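# Place the held card upright in an empty stand pocket

## Task

Put the card the robot is holding into one of the card stand's empty pockets so it stands there. At the end, every card already in the stand must still be in its original pocket, and the stand must be upright with its entire base resting on the table. Release the card and pull the gripper away before finishing.

## Robot and tools

Robot: two arms, left_arm and right_arm, each a six-joint arm with a two-finger parallel gripper. Calibrated bases in the scene frame: left_arm at (-0.020, +0.376, 0) m with quat_wxyz (+1.000, 0, 0, +0.010); right_arm at (-0.042, -0.247, 0) m with quat_wxyz (+1.000, 0, 0, +0.002). One of the grippers starts out holding the card.

Frame: every position, quaternion, velocity and target uses the scene frame. Its origin lies at table height, halfway between the nominal arm bases. +z points up, +x points out over the table, and +y is toward left_arm. Image left and right do not match these names. On each gripper the fingers extend along its own +z and close along its own y. end_effector_position is the point midway between the finger pads, roughly 1 cm short of the fingertips. Printed poses may be off by a few centimetres, more so at long reach.

Row layout, used by every call that moves the robot: one flat list of 16 numbers that covers both arms, even when only one of them moves. The first 8 are left_arm: x, y, z in metres, then qw, qx, qy, qz (w first), then opening. The next 8 are right_arm in the same order. All are absolute targets in the scene frame, not offsets. Opening goes from -1 (closed) to +1 (fully open, 0.093 m). To keep an arm still, repeat its last reported pose and its current opening command, because a 0 is itself a command. To hold an orientation, send the same quaternion every time rather than copying a reported quaternion that has drifted.

execute_actions(actions, cameras): actions is a list holding up to 15 actions. Each action is a table of up to 15 rows, and each row runs for one 1/30 s step. If a table is shorter than 15 rows, its final row repeats until the 15 steps are done, so one action lasts 0.5 s. A target that is more than 0.6 m from that gripper's current position along any of the gripper's axes causes the action to be refused for both arms. Every step, the controller limits each commanded pose to 100 mm and 20 degrees from the measured pose. An empty actions list just reports the full state. cameras selects images: cam_high, cam_low, cam_left_wrist, cam_right_wrist. Leave it out or use ["all"] for all of them, or [] for none.

move(target, speed, blend, opening_speed, blocking, cameras): drives each gripper in a straight line from its Hand target to the absolute pose given in target. target is either one 16-number row or a list of up to 15 rows taken as waypoints, and it has no 0.6 m limit. speed is in m/s, from 0.002 to 0.5 with a default of 0.25; rotation is capped at twice that value in rad/s. It can be a single number or one per waypoint. blend is a corner radius in metres, with default 0, which stops at each waypoint. opening_speed is the rate of change of the opening command per second on the -1..+1 scale, with a minimum of 0.2. Openings in the first row take effect immediately; openings in later rows take effect only when the arms have stopped at that row. Paths do not avoid obstacles. Moves longer than 10 s are cut off. With blocking=false the call returns after about 0.5 s, and a later move takes over from the running one. The result adds a move: line such as done, off_target, moving, held or fault, along with any limits (paced = the pose was clipped, held = a check withheld steps). Do not send paths close to an arm's own base; route around it.

wait(seconds 0 to 10): the arms keep their last commands. stop: brakes the current move. zoom_image(camera, region [x0,y0,x1,y1] pixels, at most 504x504): a closer look at the latest image. All cameras are 896x504. read_manual: licence text only. finished_scene(scene): ends the scene for good; call it once the card stands on its own.

Result lines: end_effector_position and end_effector_quat_wxyz for each arm, Hand target (the pose the arm is actually heading to, which may fall short of what you sent; send the rest in the next call), Tool commands, grip_measured (motor position on the -1..+1 scale), Joint positions (the last entry is the finger opening in metres), Joint velocities, and Joint torques (these include gravity, and joints 1 to 3 wrap at ±28 N m). Step readings appear only after execute_actions.

Gripping: the pads meet at roughly -0.94. Each millimetre of object width adds about 0.0208. To grip firmly, command about 0.24 below the reading for the object's width. Keep sending the same value to hold it. To release, send something well above the width reading. A reading near -1 does not by itself show that a thin card is held, so check the wrist images.

Caution: friction and weight can leave a gripper low, short or tilted, and small moves can misbehave, so check the pose after every move and correct any tilt. Lower the card into the pocket slowly and vertically so the stand is not pushed, tipped or lifted, and the other cards are not knocked out. Open the fingers only after the card has stopped moving and is seated, then lift straight up and move away. Do not drop anything, strike anything hard or let the arms collide. Nothing may leave the table. Random tugs can occur. Motors heat up under load or when stretched out; MOTOR HOT appears at 75 °C, and at 90 °C the arm folds and stops working, so avoid long holds at full reach.

Each tool is called after ">>>" as name([rows], argument=value, ...), one row to a line, values as JSON.

## Session

>>> execute_actions(actions=[])

Scene clock: 0.00 s.
left_arm: end_effector_position=(+0.3907, +0.2721, +0.2407) grip_measured=-0.987 end_effector_quat_wxyz=(+0.321, +0.628, +0.688, +0.171) | right_arm: end_effector_position=(+0.2675, -0.2002, +0.4968) grip_measured=+1.000 end_effector_quat_wxyz=(+0.831, -0.012, +0.555, -0.022)
Joint positions: left_arm=[-0.268 1.535 1.46 -0.751 0.002 1.232 0] | right_arm=[0.298 0.897 0.992 0.316 0.283 -0.169 0.093]
Joint velocities: within noise
Joint torques (N m): no reading
Heat: left arm: 33 °C; right arm: 40 °C.
Hand target: left_arm +0.3898, +0.2726, +0.2430; +0.321, +0.628, +0.687, +0.172 | right_arm +0.2659, -0.2007, +0.5001; +0.833, -0.011, +0.552, -0.022
Tool commands: left_gripper/opening=-1.0 right_gripper/opening=+1.0

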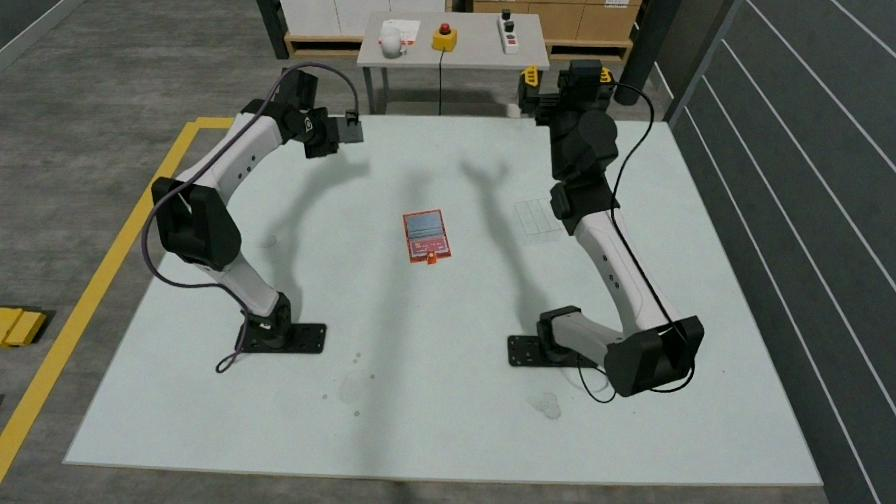

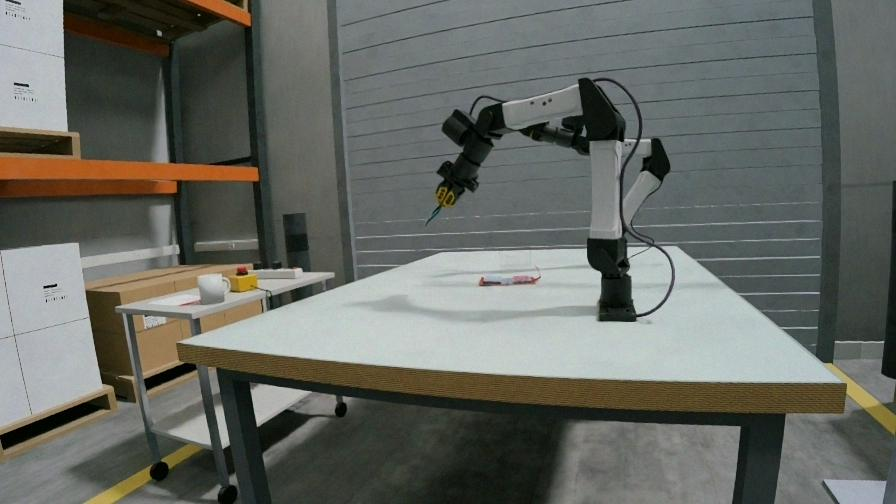

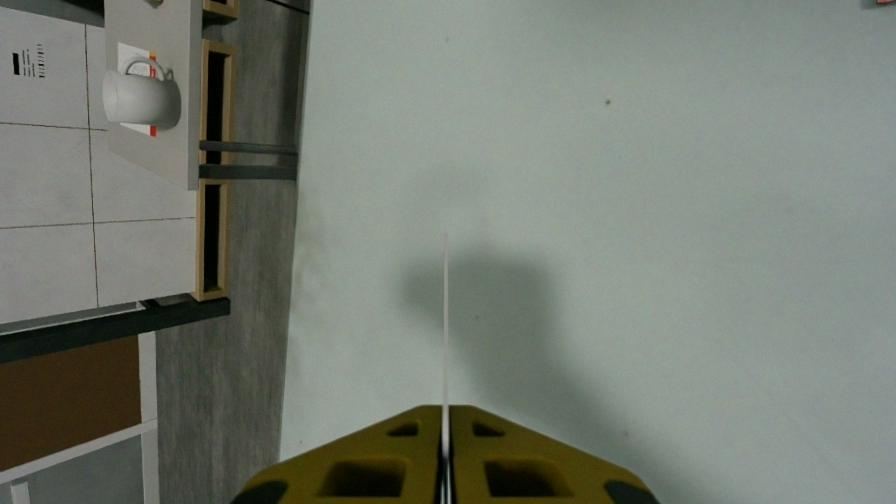

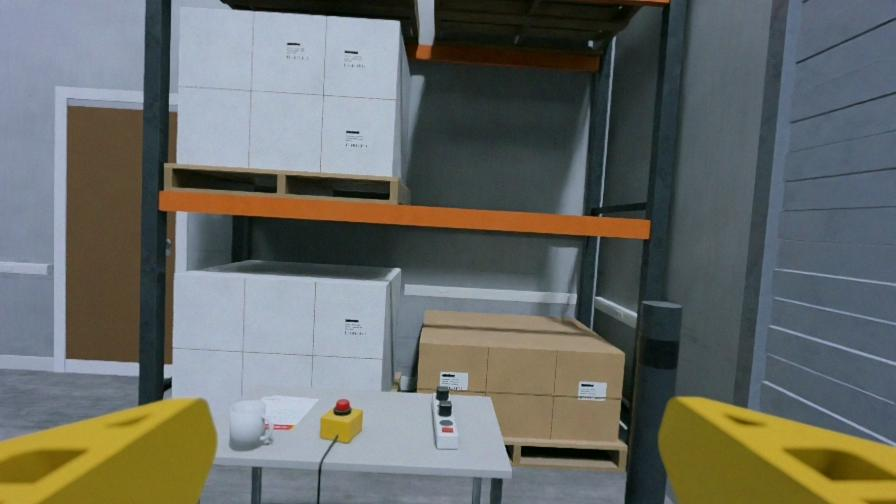

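>>> zoom_image(camera="cam_high", region=[495, 180, 585, 260])

>>> zoom_image(camera="cam_low", region=[410, 170, 550, 300])

Scaled by 5.600 from the camera's 896x504 image, which has a finer 1280x720 frame.

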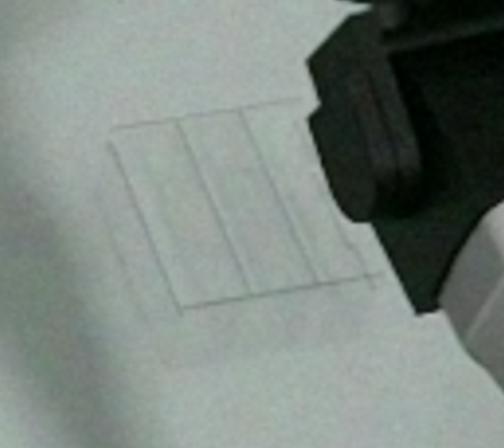

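Scaled by 3.600 from the camera's 896x504 image, which has a finer 1280x720 frame.

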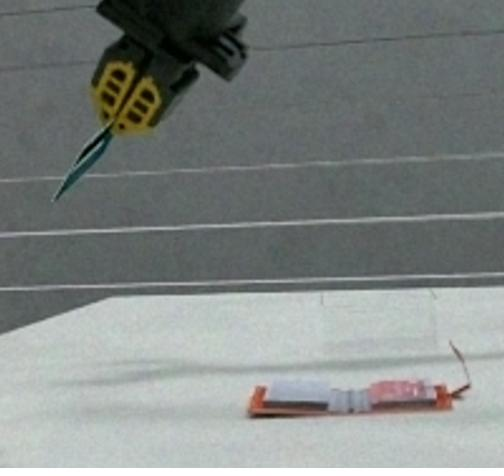

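>>> move(target=[0.31,0.05,0.20,0.707,0.707,0,0,-1,0.27,-0.07,0.31,0.2,0,0.98,0,1], cameras=["cam_high","cam_right_wrist","cam_left_wrist"])

Scene clock: 26.50 s.
left_arm: end_effector_position=(+0.3085, +0.0532, +0.2007) grip_measured=-0.987 end_effector_quat_wxyz=(+0.706, +0.708, +0.003, +0.007) | right_arm: end_effector_position=(+0.2692, -0.0697, +0.3091) grip_measured=+1.000 end_effector_quat_wxyz=(+0.240, -0.010, +0.971, +0.019)
Joint positions: left_arm=[-0.464 1.861 0.911 0.941 1.113 1.584 0] | right_arm=[0.628 1.706 2.104 -1.544 0.243 0.559 0.093]
Joint torques (N m): left_arm=[0.05 -5.34 8.16 2.01 0.25 -0.11] | right_arm=[-0.7 -5.94 6.79 1.27 0.12 -0.03]
Hand target: left_arm +0.3099, +0.0500, +0.2000; +0.707, +0.707, +0.000, +0.000 | right_arm +0.2700, -0.0701, +0.3095; +0.236, -0.005, +0.972, +0.021
Off the commanded pose: left_arm 0.004 m, 1 deg | right_arm 0.001 m, 5 deg.
joint sent to its limit (right arm) — joint 4 (wrist pitch), lower limit. The joint targets are off in orientation, not in position.
move: off_target (right_arm)
Images, in order: cam_high, cam_left_wrist, cam_right_wrist.

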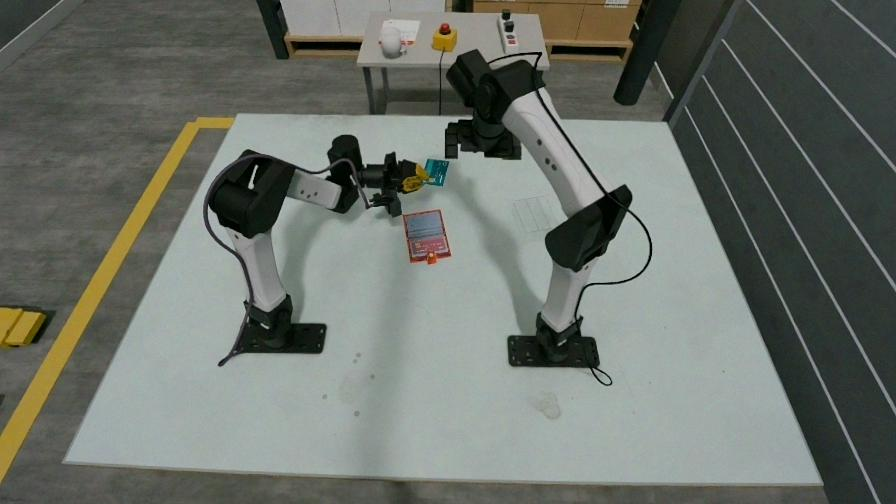

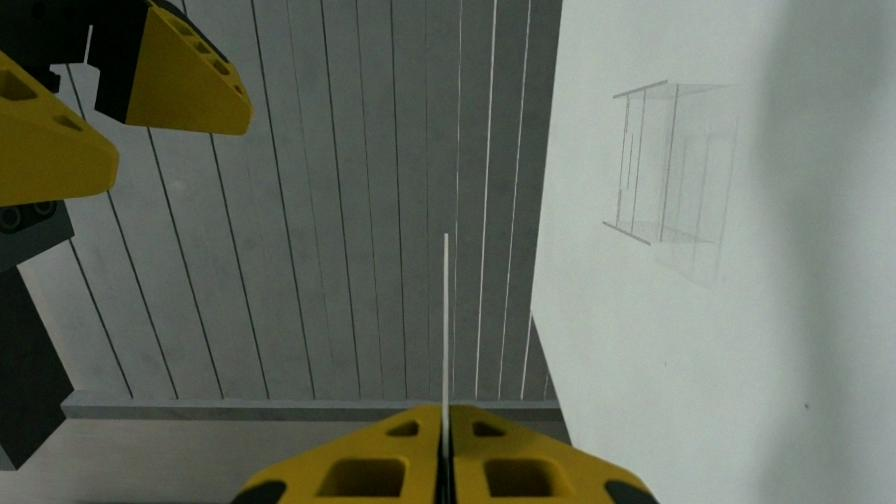

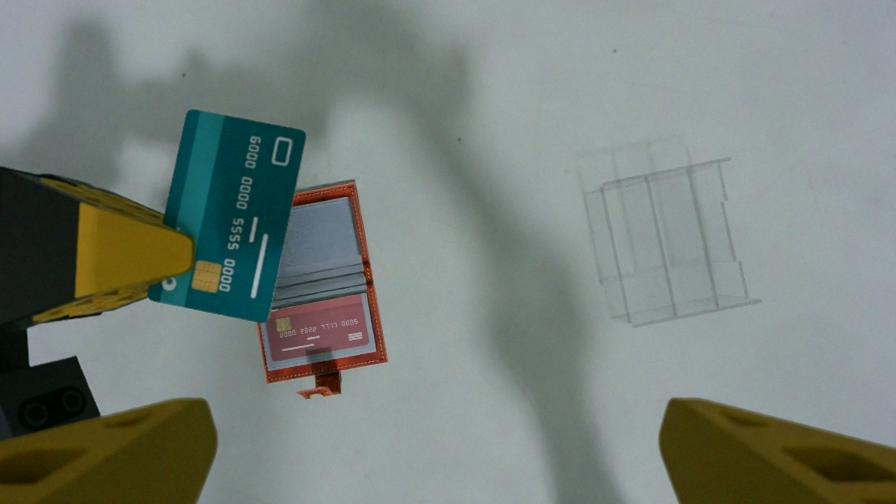

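>>> move(target=[0.31,0.05,0.20,0.707,0.707,0,0,-1,0.310,-0.055,0.203,0.07,0.07,0.7036,0.7036,1], cameras=["cam_high","cam_right_wrist"])

Scene clock: 80.63 s.
left_arm: end_effector_position=(+0.3083, +0.0532, +0.2010) grip_measured=-0.987 end_effector_quat_wxyz=(+0.706, +0.708, +0.003, +0.007) | right_arm: end_effector_position=(+0.3097, -0.0547, +0.2109) grip_measured=+1.000 end_effector_quat_wxyz=(+0.075, +0.059, +0.704, +0.704)
Joint positions: left_arm=[-0.464 1.861 0.911 0.943 1.114 1.583 0] | right_arm=[0.081 1.71 0.755 0.964 -1.296 1.559 0.093]
Joint torques (N m): left_arm=[0.03 -5.33 8.14 1.98 0.23 -0.08] | right_arm=[-0.13 -6.06 4.44 2.15 0.11 -0.1]
Hand target: left_arm +0.3099, +0.0500, +0.2000; +0.707, +0.707, +0.000, +0.000 | right_arm +0.3099, -0.0550, +0.2031; +0.070, +0.070, +0.704, +0.703
Off the commanded pose: left_arm 0.004 m, 1 deg | right_arm 0.008 m, 1 deg.
move: done
Images, in order: cam_high, cam_right_wrist.

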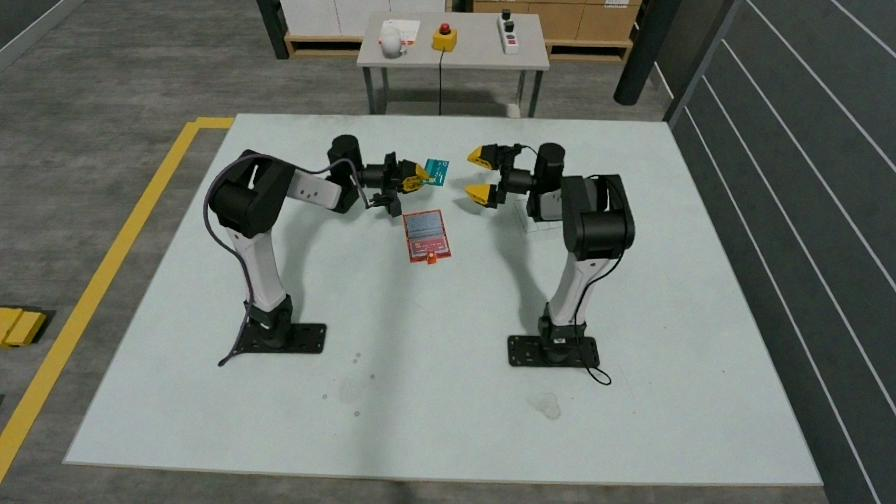

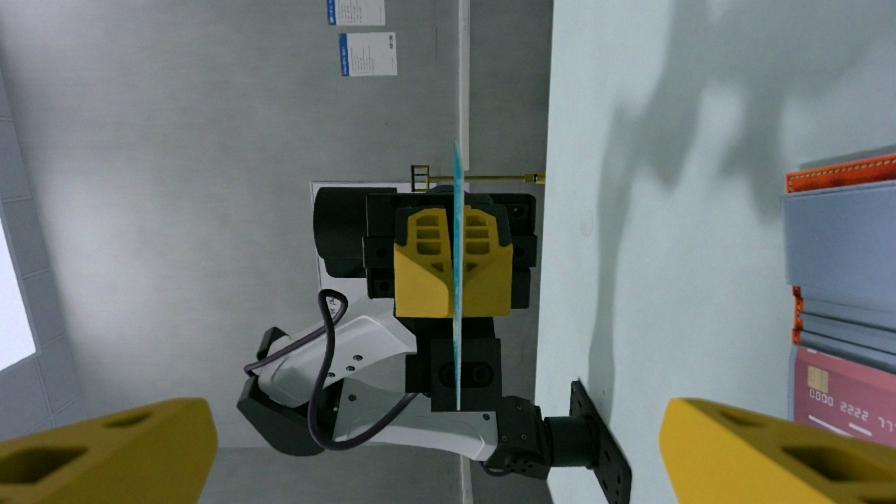

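>>> move(target=[0.31,0.05,0.20,0.707,0.707,0,0,-1,0.3198,-0.006,0.195,0.07,0.07,0.7036,0.7036,1], speed=0.1, cameras=["cam_high","cam_right_wrist"])

>>> zoom_image(camera="cam_high", region=[390, 130, 490, 210])

Scene clock: 93.93 s.
left_arm: end_effector_position=(+0.3083, +0.0532, +0.2010) grip_measured=-0.987 end_effector_quat_wxyz=(+0.706, +0.708, +0.003, +0.007) | right_arm: end_effector_position=(+0.3131, -0.0083, +0.1902) grip_measured=+1.000 end_effector_quat_wxyz=(+0.061, +0.074, +0.707, +0.701)
Joint positions: left_arm=[-0.464 1.861 0.911 0.943 1.114 1.582 0] | right_arm=[0.221 1.792 0.773 0.993 -1.154 1.564 0.093]
Joint torques (N m): left_arm=[0.03 -5.34 8.14 1.98 0.23 -0.08] | right_arm=[0.12 -6.68 7.46 2.29 0.09 -0.11]
Hand target: left_arm +0.3099, +0.0500, +0.2000; +0.707, +0.707, +0.000, +0.000 | right_arm +0.3196, -0.0062, +0.1950; +0.070, +0.070, +0.704, +0.704
Off the commanded pose: left_arm 0.004 m, 1 deg | right_arm 0.009 m, 1 deg.
move: done
Images, in order: cam_high, cam_right_wrist.

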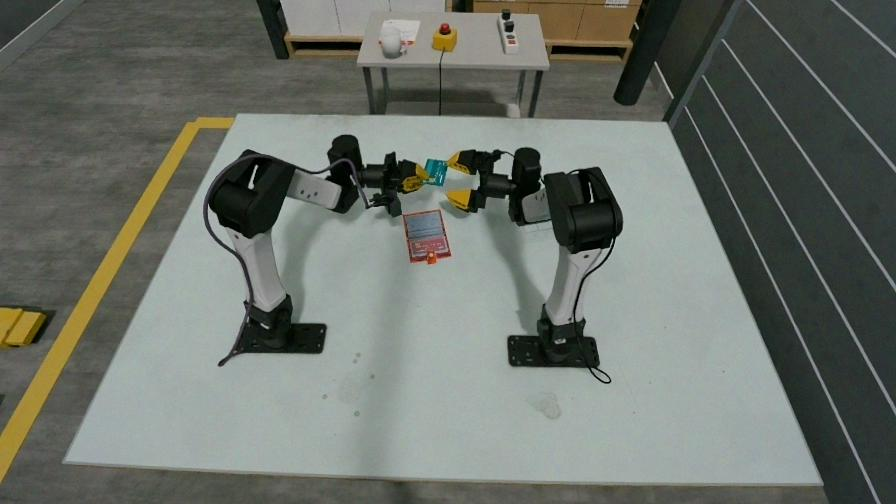

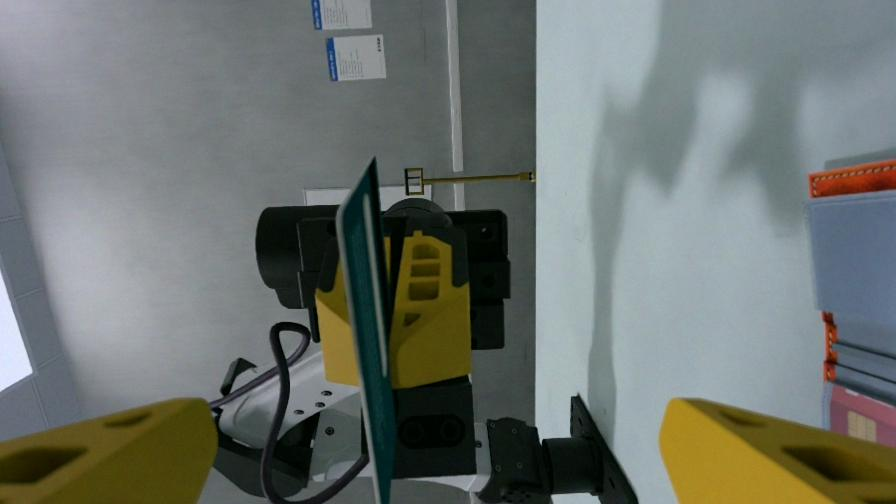

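Scaled by 5.040 from the camera's 896x504 image, which has a finer 1280x720 frame.

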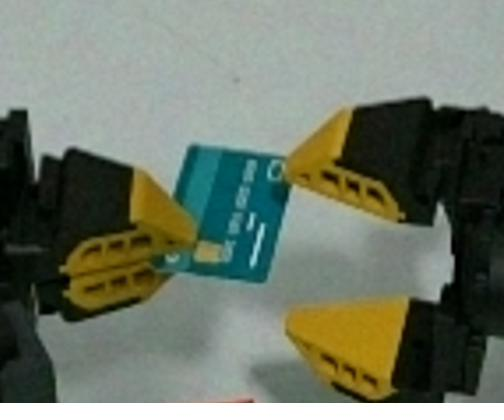

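>>> move(target=[0.31,0.05,0.20,0.707,0.707,0,0,-1,0.3230,-0.006,0.204,0.07,0.07,0.7036,0.7036,1], speed=0.06, cameras=["cam_right_wrist"])

Scene clock: 107.83 s.
left_arm: end_effector_position=(+0.3083, +0.0532, +0.2011) grip_measured=-0.987 end_effector_quat_wxyz=(+0.706, +0.708, +0.003, +0.007) | right_arm: end_effector_position=(+0.3177, -0.0073, +0.1970) grip_measured=+1.000 end_effector_quat_wxyz=(+0.066, +0.070, +0.705, +0.702)
Joint positions: left_arm=[-0.464 1.861 0.911 0.944 1.114 1.582 0] | right_arm=[0.221 1.792 0.799 0.982 -1.153 1.566 0.093]
Joint torques (N m): left_arm=[0.03 -5.34 8.16 1.98 0.23 -0.08] | right_arm=[-0.08 -8.21 7.56 2 0.07 -0.11]
Hand target: left_arm +0.3099, +0.0500, +0.2000; +0.707, +0.707, +0.000, +0.000 | right_arm +0.3228, -0.0062, +0.2039; +0.070, +0.070, +0.703, +0.704
Off the commanded pose: left_arm 0.004 m, 1 deg | right_arm 0.009 m, 0 deg.
move: done
Images, in order: cam_right_wrist.

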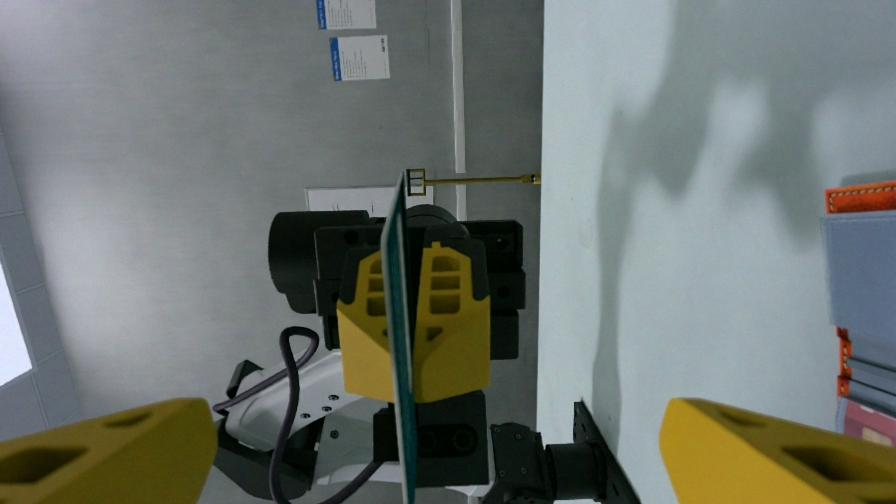

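>>> move(target=[0.31,0.05,0.20,0.707,0.707,0,0,-1,0.3260,0.0065,0.2125,0.07,0.07,0.7036,0.7036,1], speed=0.06, cameras=["cam_high","cam_right_wrist"])

>>> zoom_image(camera="cam_high", region=[390, 130, 490, 210])

Scene clock: 119.23 s.
left_arm: end_effector_position=(+0.3083, +0.0532, +0.2011) grip_measured=-0.987 end_effector_quat_wxyz=(+0.706, +0.708, +0.003, +0.007) | right_arm: end_effector_position=(+0.3218, +0.0039, +0.2035) grip_measured=+1.000 end_effector_quat_wxyz=(+0.065, +0.073, +0.706, +0.702)
Joint positions: left_arm=[-0.464 1.861 0.911 0.944 1.114 1.582 0] | right_arm=[0.25 1.792 0.837 0.94 -1.122 1.568 0.093]
Joint torques (N m): left_arm=[0.05 -5.34 8.14 1.98 0.23 -0.08] | right_arm=[0.27 -8.77 7.73 2 0.1 -0.11]
Heat: left arm: 37 °C; right arm: 45 °C.
Hand target: left_arm +0.3099, +0.0500, +0.2000; +0.707, +0.707, +0.000, +0.000 | right_arm +0.3258, +0.0063, +0.2125; +0.070, +0.070, +0.703, +0.704
Off the commanded pose: left_arm 0.004 m, 1 deg | right_arm 0.010 m, 1 deg.
move: done
Images, in order: cam_high, cam_right_wrist.

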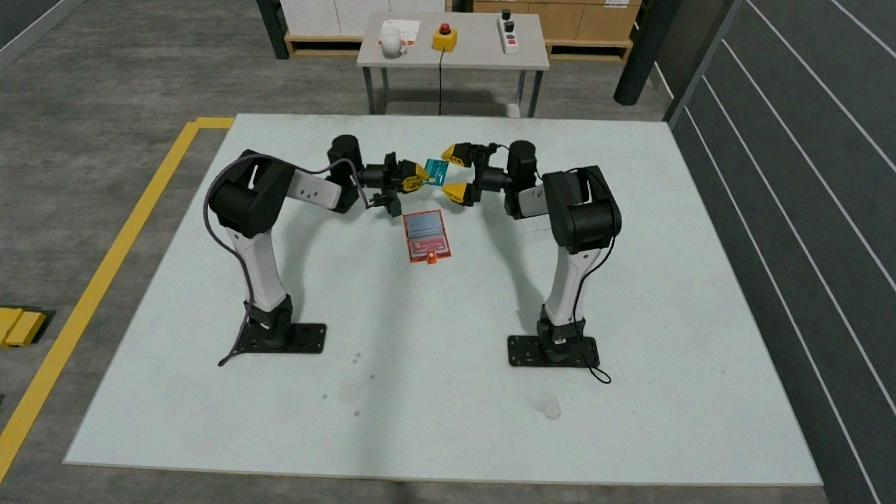

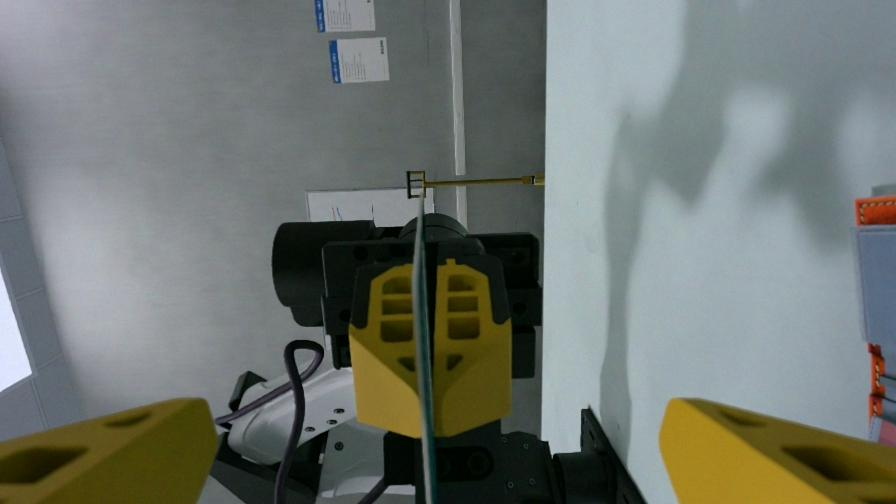

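Scaled by 5.040 from the camera's 896x504 image, which has a finer 1280x720 frame.

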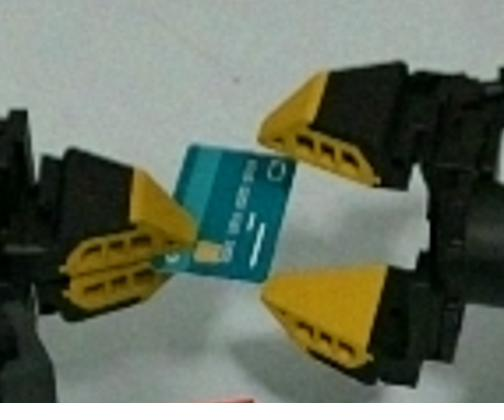

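>>> move(target=[0.31,0.05,0.20,0.707,0.707,0,0,-1,0.3260,0.0060,0.2145,0.07,0.07,0.7036,0.7036,-0.7], speed=0.05, opening_speed=1.0, cameras=["cam_high","cam_right_wrist"])

>>> zoom_image(camera="cam_high", region=[390, 130, 490, 210])

Scene clock: 125.93 s.
left_arm: end_effector_position=(+0.3083, +0.0532, +0.2011) grip_measured=-0.987 end_effector_quat_wxyz=(+0.706, +0.708, +0.003, +0.007) | right_arm: end_effector_position=(+0.3219, +0.0039, +0.2020) grip_measured=-0.698 end_effector_quat_wxyz=(+0.061, +0.076, +0.707, +0.700)
Joint positions: left_arm=[-0.464 1.861 0.911 0.944 1.114 1.582 0] | right_arm=[0.25 1.792 0.837 0.929 -1.121 1.568 0.012]
Joint torques (N m): left_arm=[0.03 -5.34 8.13 1.98 0.23 -0.08] | right_arm=[0.14 -9.36 7.91 2 0.06 -0.12]
Hand target: left_arm +0.3099, +0.0500, +0.2000; +0.707, +0.707, +0.000, +0.000 | right_arm +0.3257, +0.0057, +0.2145; +0.070, +0.070, +0.703, +0.704
Off the commanded pose: left_arm 0.004 m, 1 deg | right_arm 0.013 m, 1 deg.
move: off_target (right_arm)
Images, in order: cam_high, cam_right_wrist.

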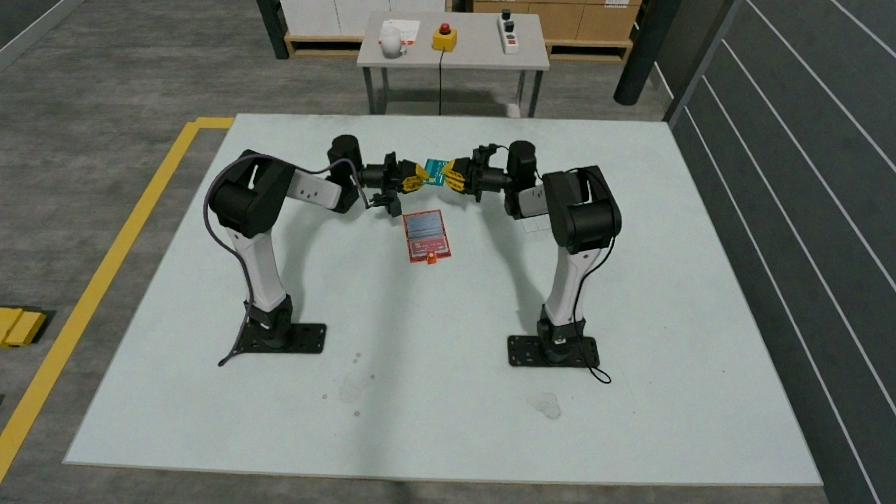

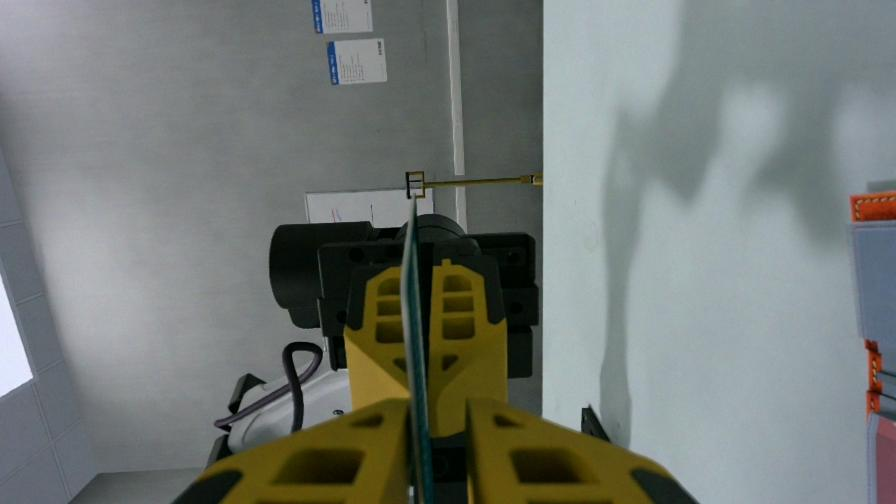

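Scaled by 5.040 from the camera's 896x504 image, which has a finer 1280x720 frame.

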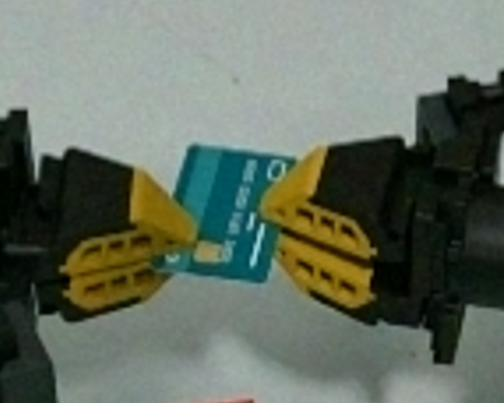

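>>> move(target=[0.31,0.05,0.20,0.707,0.707,0,0,-1,0.3260,0.0060,0.220,0.07,0.07,0.7036,0.7036,-0.7], speed=0.05, cameras=["cam_right_wrist"])

Scene clock: 132.73 s.
left_arm: end_effector_position=(+0.3083, +0.0532, +0.2011) grip_measured=-0.987 end_effector_quat_wxyz=(+0.706, +0.708, +0.003, +0.007) | right_arm: end_effector_position=(+0.3236, +0.0043, +0.2025) grip_measured=-0.698 end_effector_quat_wxyz=(+0.058, +0.080, +0.708, +0.699)
Joint positions: left_arm=[-0.464 1.861 0.911 0.944 1.114 1.582 0] | right_arm=[0.25 1.792 0.847 0.908 -1.121 1.568 0.012]
Joint torques (N m): left_arm=[0.03 -5.33 8.13 1.98 0.23 -0.08] | right_arm=[0.14 -10.69 7.8 1.98 0.06 -0.11]
Hand target: left_arm +0.3099, +0.0500, +0.2000; +0.707, +0.707, +0.000, +0.000 | right_arm +0.3256, +0.0057, +0.2198; +0.070, +0.070, +0.703, +0.704
Off the commanded pose: left_arm 0.004 m, 1 deg | right_arm 0.018 m, 2 deg.
move: off_target (right_arm)
Images, in order: cam_right_wrist.

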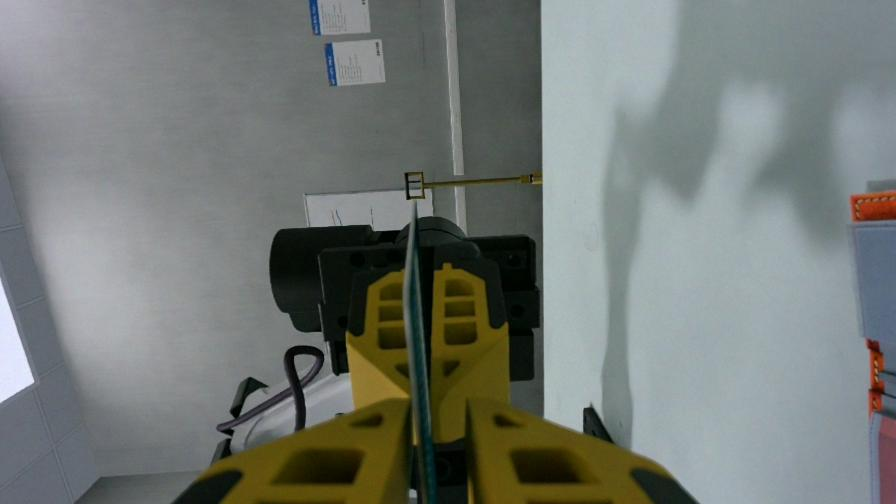

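>>> move(target=[0.31,0.05,0.20,0.707,0.707,0,0,-1,0.3260,0.0060,0.226,0.07,0.07,0.7036,0.7036,-0.7], speed=0.05, cameras=["cam_right_wrist"])

Scene clock: 138.13 s.
left_arm: end_effector_position=(+0.3083, +0.0532, +0.2011) grip_measured=-0.987 end_effector_quat_wxyz=(+0.706, +0.708, +0.003, +0.007) | right_arm: end_effector_position=(+0.3241, +0.0044, +0.2078) grip_measured=-0.698 end_effector_quat_wxyz=(+0.057, +0.080, +0.708, +0.699)
Joint positions: left_arm=[-0.464 1.861 0.911 0.944 1.114 1.582 0] | right_arm=[0.25 1.779 0.859 0.883 -1.121 1.568 0.012]
Joint torques (N m): left_arm=[0.03 -5.34 8.14 1.98 0.23 -0.08] | right_arm=[0.14 -10.84 7.84 2.01 0.05 -0.11]
Hand target: left_arm +0.3099, +0.0500, +0.2000; +0.707, +0.707, +0.000, +0.000 | right_arm +0.3256, +0.0057, +0.2260; +0.070, +0.070, +0.703, +0.704
Off the commanded pose: left_arm 0.004 m, 1 deg | right_arm 0.018 m, 2 deg.
move: off_target (right_arm)
Images, in order: cam_right_wrist.

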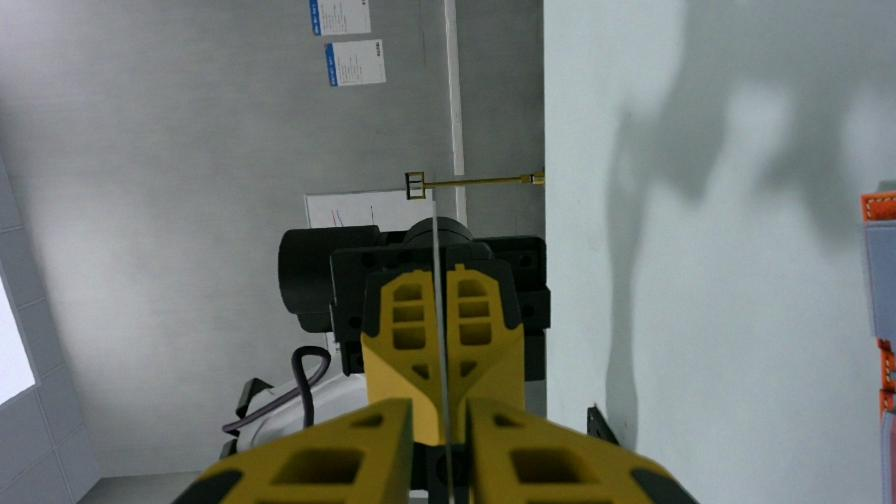

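>>> move(target=[0.31,0.05,0.20,0.707,0.707,0,0,-1,0.3260,0.0060,0.226,0.07,0.07,0.7036,0.7036,-1], opening_speed=0.3, cameras=["cam_high","cam_right_wrist"])

>>> zoom_image(camera="cam_high", region=[390, 130, 490, 210])

Scene clock: 145.37 s.
left_arm: end_effector_position=(+0.3083, +0.0532, +0.2018) grip_measured=-0.987 end_effector_quat_wxyz=(+0.707, +0.707, +0.010, +0.000) | right_arm: end_effector_position=(+0.3241, +0.0044, +0.2071) grip_measured=-0.972 end_effector_quat_wxyz=(+0.060, +0.078, +0.709, +0.698)
Joint positions: left_arm=[-0.464 1.861 0.911 0.949 1.114 1.558 0] | right_arm=[0.25 1.779 0.859 0.878 -1.121 1.557 0]
Joint torques (N m): left_arm=[0.03 -5.29 8.1 1.96 0.21 0.14] | right_arm=[0.13 -10.88 7.84 2.04 0.05 -0.01]
Hand target: left_arm +0.3099, +0.0500, +0.2000; +0.707, +0.707, +0.000, +0.000 | right_arm +0.3255, +0.0057, +0.2261; +0.070, +0.070, +0.703, +0.704
Off the commanded pose: left_arm 0.004 m, 1 deg | right_arm 0.019 m, 2 deg.
move: off_target (right_arm)
Images, in order: cam_high, cam_right_wrist.

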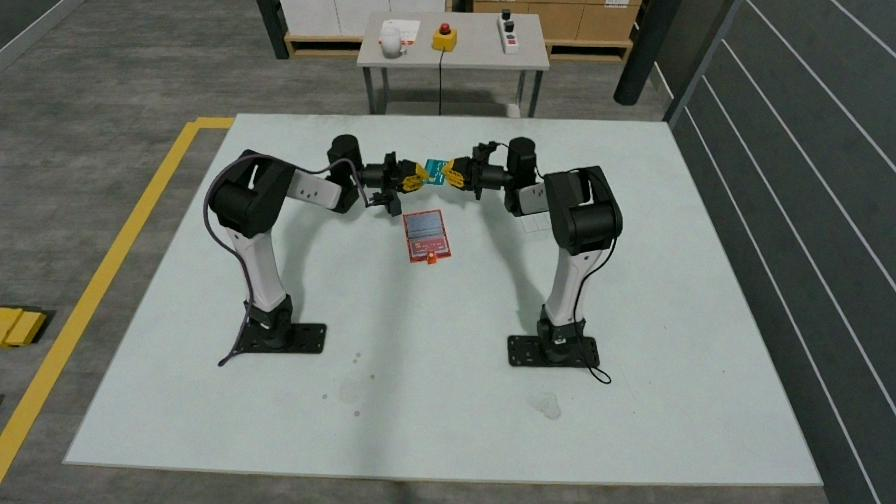

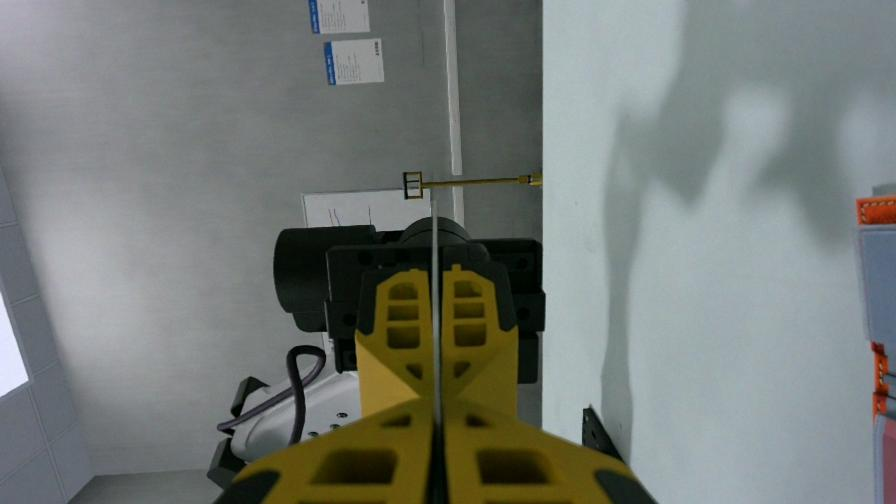

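Scaled by 5.040 from the camera's 896x504 image, which has a finer 1280x720 frame.

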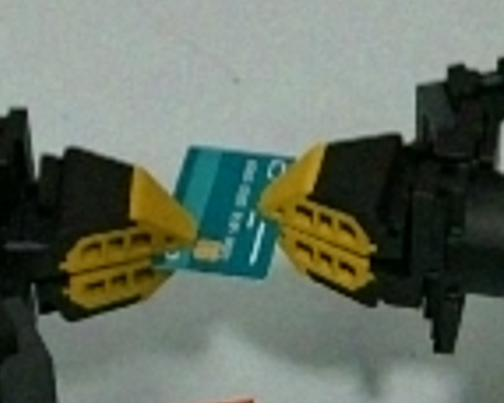

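>>> move([
  [0.31,0.05,0.20,0.707,0.707,0,0,0,0.3260,0.0060,0.220,0.07,0.07,0.7036,0.7036,-1],
  [0.31,0.15,0.20,0.707,0.707,0,0,0,0.3260,0.0060,0.220,0.07,0.07,0.7036,0.7036,-1],
  [0.30,0.20,0.22,0.707,0.707,0,0,0,0.335,-0.10,0.22,0.07,0.07,0.7036,0.7036,-1],
  [0.30,0.20,0.22,0.707,0.707,0,0,0,0.337,-0.237,0.145,0,-0.1045,0.9945,0,-1],
], speed=0.18, opening_speed=1.5, blend=[0,0.02,0.03,0])

>>> zoom_image(camera="cam_right_wrist", region=[300, 80, 640, 400])

Scene clock: 161.67 s.
left_arm: end_effector_position=(+0.3051, +0.1983, +0.2161) grip_measured=-0.002 end_effector_quat_wxyz=(+0.708, +0.707, +0.001, +0.004) | right_arm: end_effector_position=(+0.3326, -0.2374, +0.1505) grip_measured=-0.973 end_effector_quat_wxyz=(+0.001, -0.099, +0.995, +0.004)
Joint positions: left_arm=[-0.05 1.709 0.775 0.966 1.535 1.543 0.045] | right_arm=[0.019 1.979 1.886 -1.477 -0.009 -0.176 0]
Joint torques (N m): left_arm=[0.72 -7.34 5.26 1.46 0.2 -0.08] | right_arm=[0.27 -8.47 5.89 0.57 0.11 -0.18]
Hand target: left_arm +0.3001, +0.1999, +0.2199; +0.707, +0.707, +0.000, +0.000 | right_arm +0.3368, -0.2371, +0.1451; +0.000, -0.104, +0.995, +0.000
Off the commanded pose: left_arm 0.007 m, 0 deg | right_arm 0.007 m, 1 deg.
move: done; limits=paced

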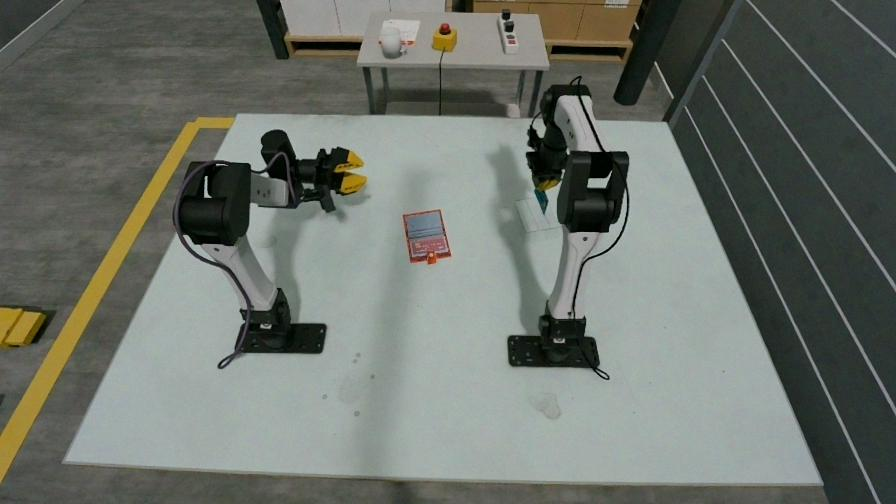

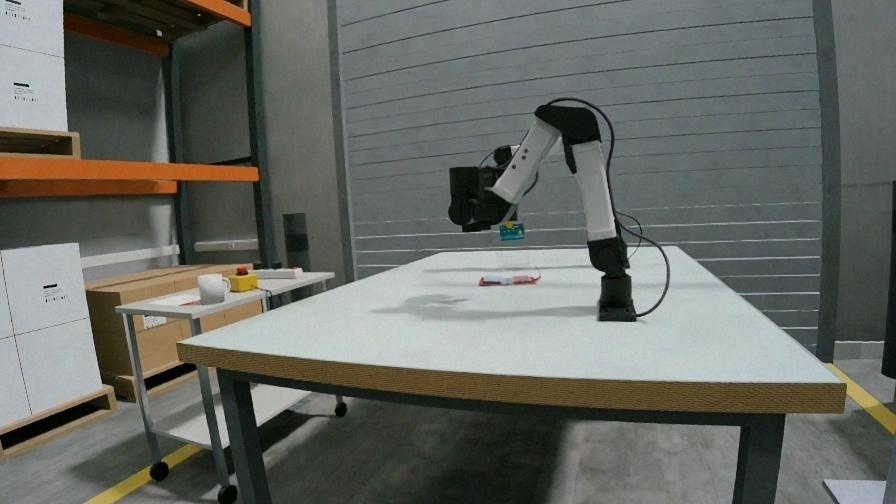

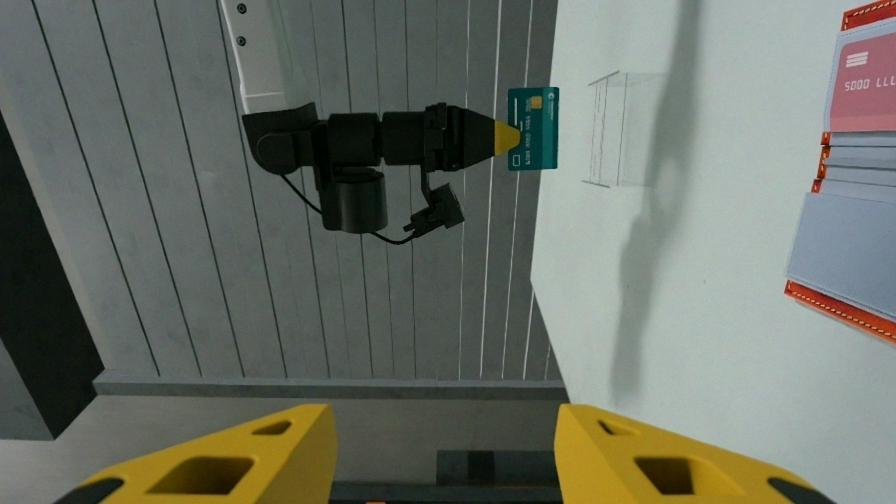

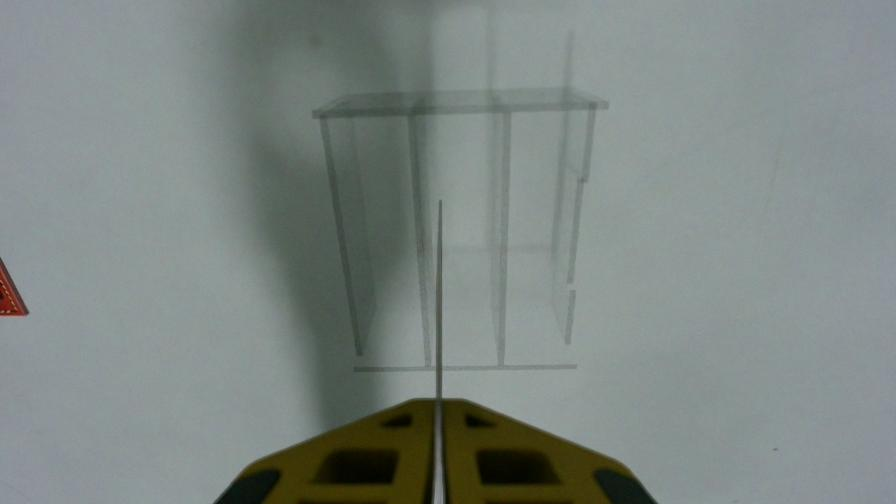

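Scaled by 1.482 from the camera's 896x504 image, which has a finer 1280x720 frame.

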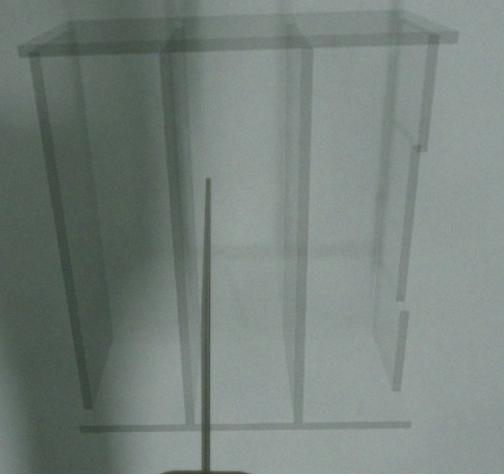

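>>> move([
  [0.30,0.20,0.22,0.707,0.707,0,0,0,0.341,-0.246,0.143,0,-0.1305,0.9914,0,-1],
  [0.30,0.20,0.22,0.707,0.707,0,0,0,0.341,-0.246,0.12,0,-0.1305,0.9914,0,-1],
], speed=0.07, blend=0.005, cameras=["cam_low","cam_right_wrist"])

>>> zoom_image(camera="cam_right_wrist", region=[300, 80, 640, 400])

>>> zoom_image(camera="cam_low", region=[460, 190, 570, 300])

Scene clock: 177.67 s.
left_arm: end_effector_position=(+0.3051, +0.1983, +0.2161) grip_measured=-0.002 end_effector_quat_wxyz=(+0.708, +0.707, +0.001, +0.003) | right_arm: end_effector_position=(+0.3402, -0.2429, +0.1272) grip_measured=-0.973 end_effector_quat_wxyz=(+0.005, -0.129, +0.992, +0.003)
Joint positions: left_arm=[-0.05 1.709 0.775 0.966 1.535 1.543 0.045] | right_arm=[0.004 1.994 1.815 -1.383 -0.007 -0.25 0]
Joint torques (N m): left_arm=[0.73 -7.34 5.26 1.46 0.2 -0.08] | right_arm=[-0.61 -9.33 4.67 0.62 0.08 -0.2]
Heat: left arm: 37 °C; right arm: 51 °C.
Hand target: left_arm +0.3002, +0.1999, +0.2199; +0.707, +0.707, +0.000, +0.000 | right_arm +0.3408, -0.2460, +0.1200; +0.000, -0.130, +0.991, +0.000
Off the commanded pose: left_arm 0.007 m, 0 deg | right_arm 0.008 m, 1 deg.
move: done
Images, in order: cam_low, cam_right_wrist.

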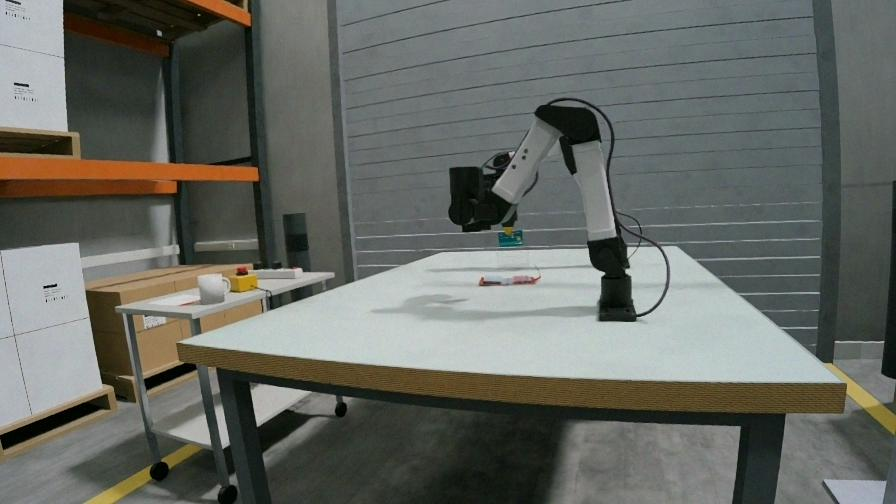

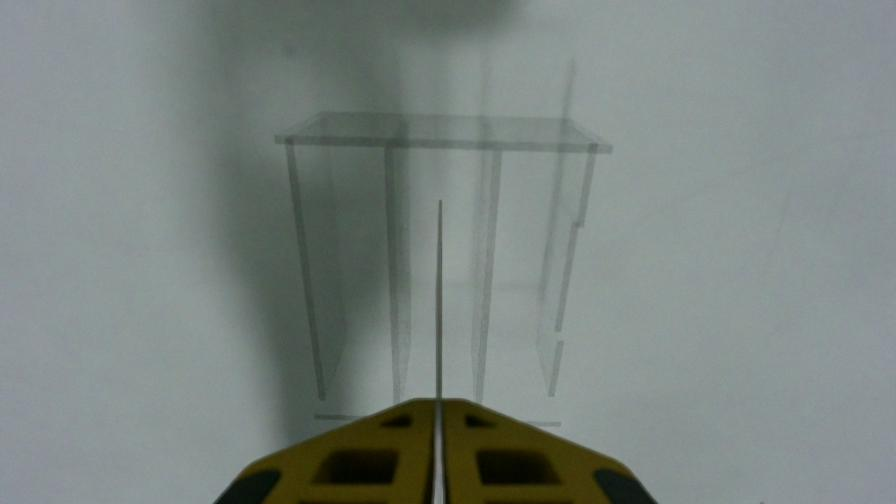

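Scaled by 1.482 from the camera's 896x504 image, which has a finer 1280x720 frame.

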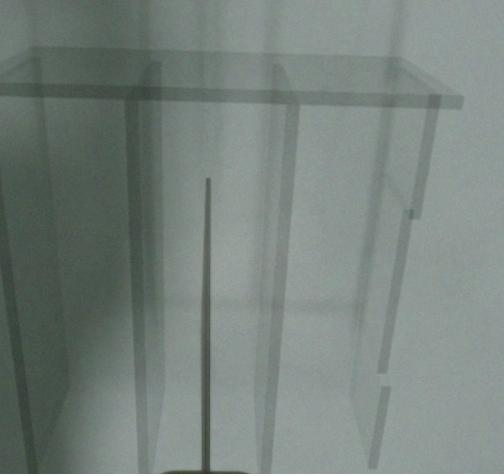

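Scaled by 4.582 from the camera's 896x504 image, which has a finer 1280x720 frame.

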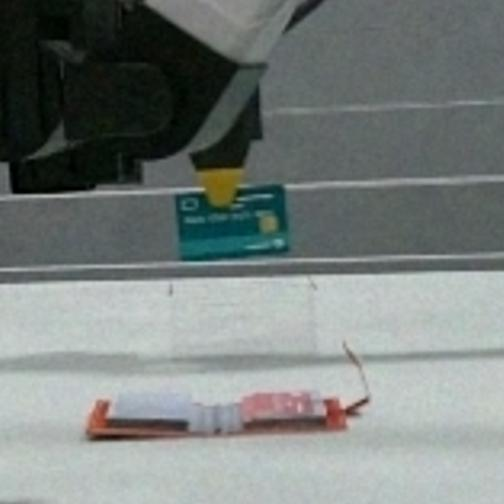

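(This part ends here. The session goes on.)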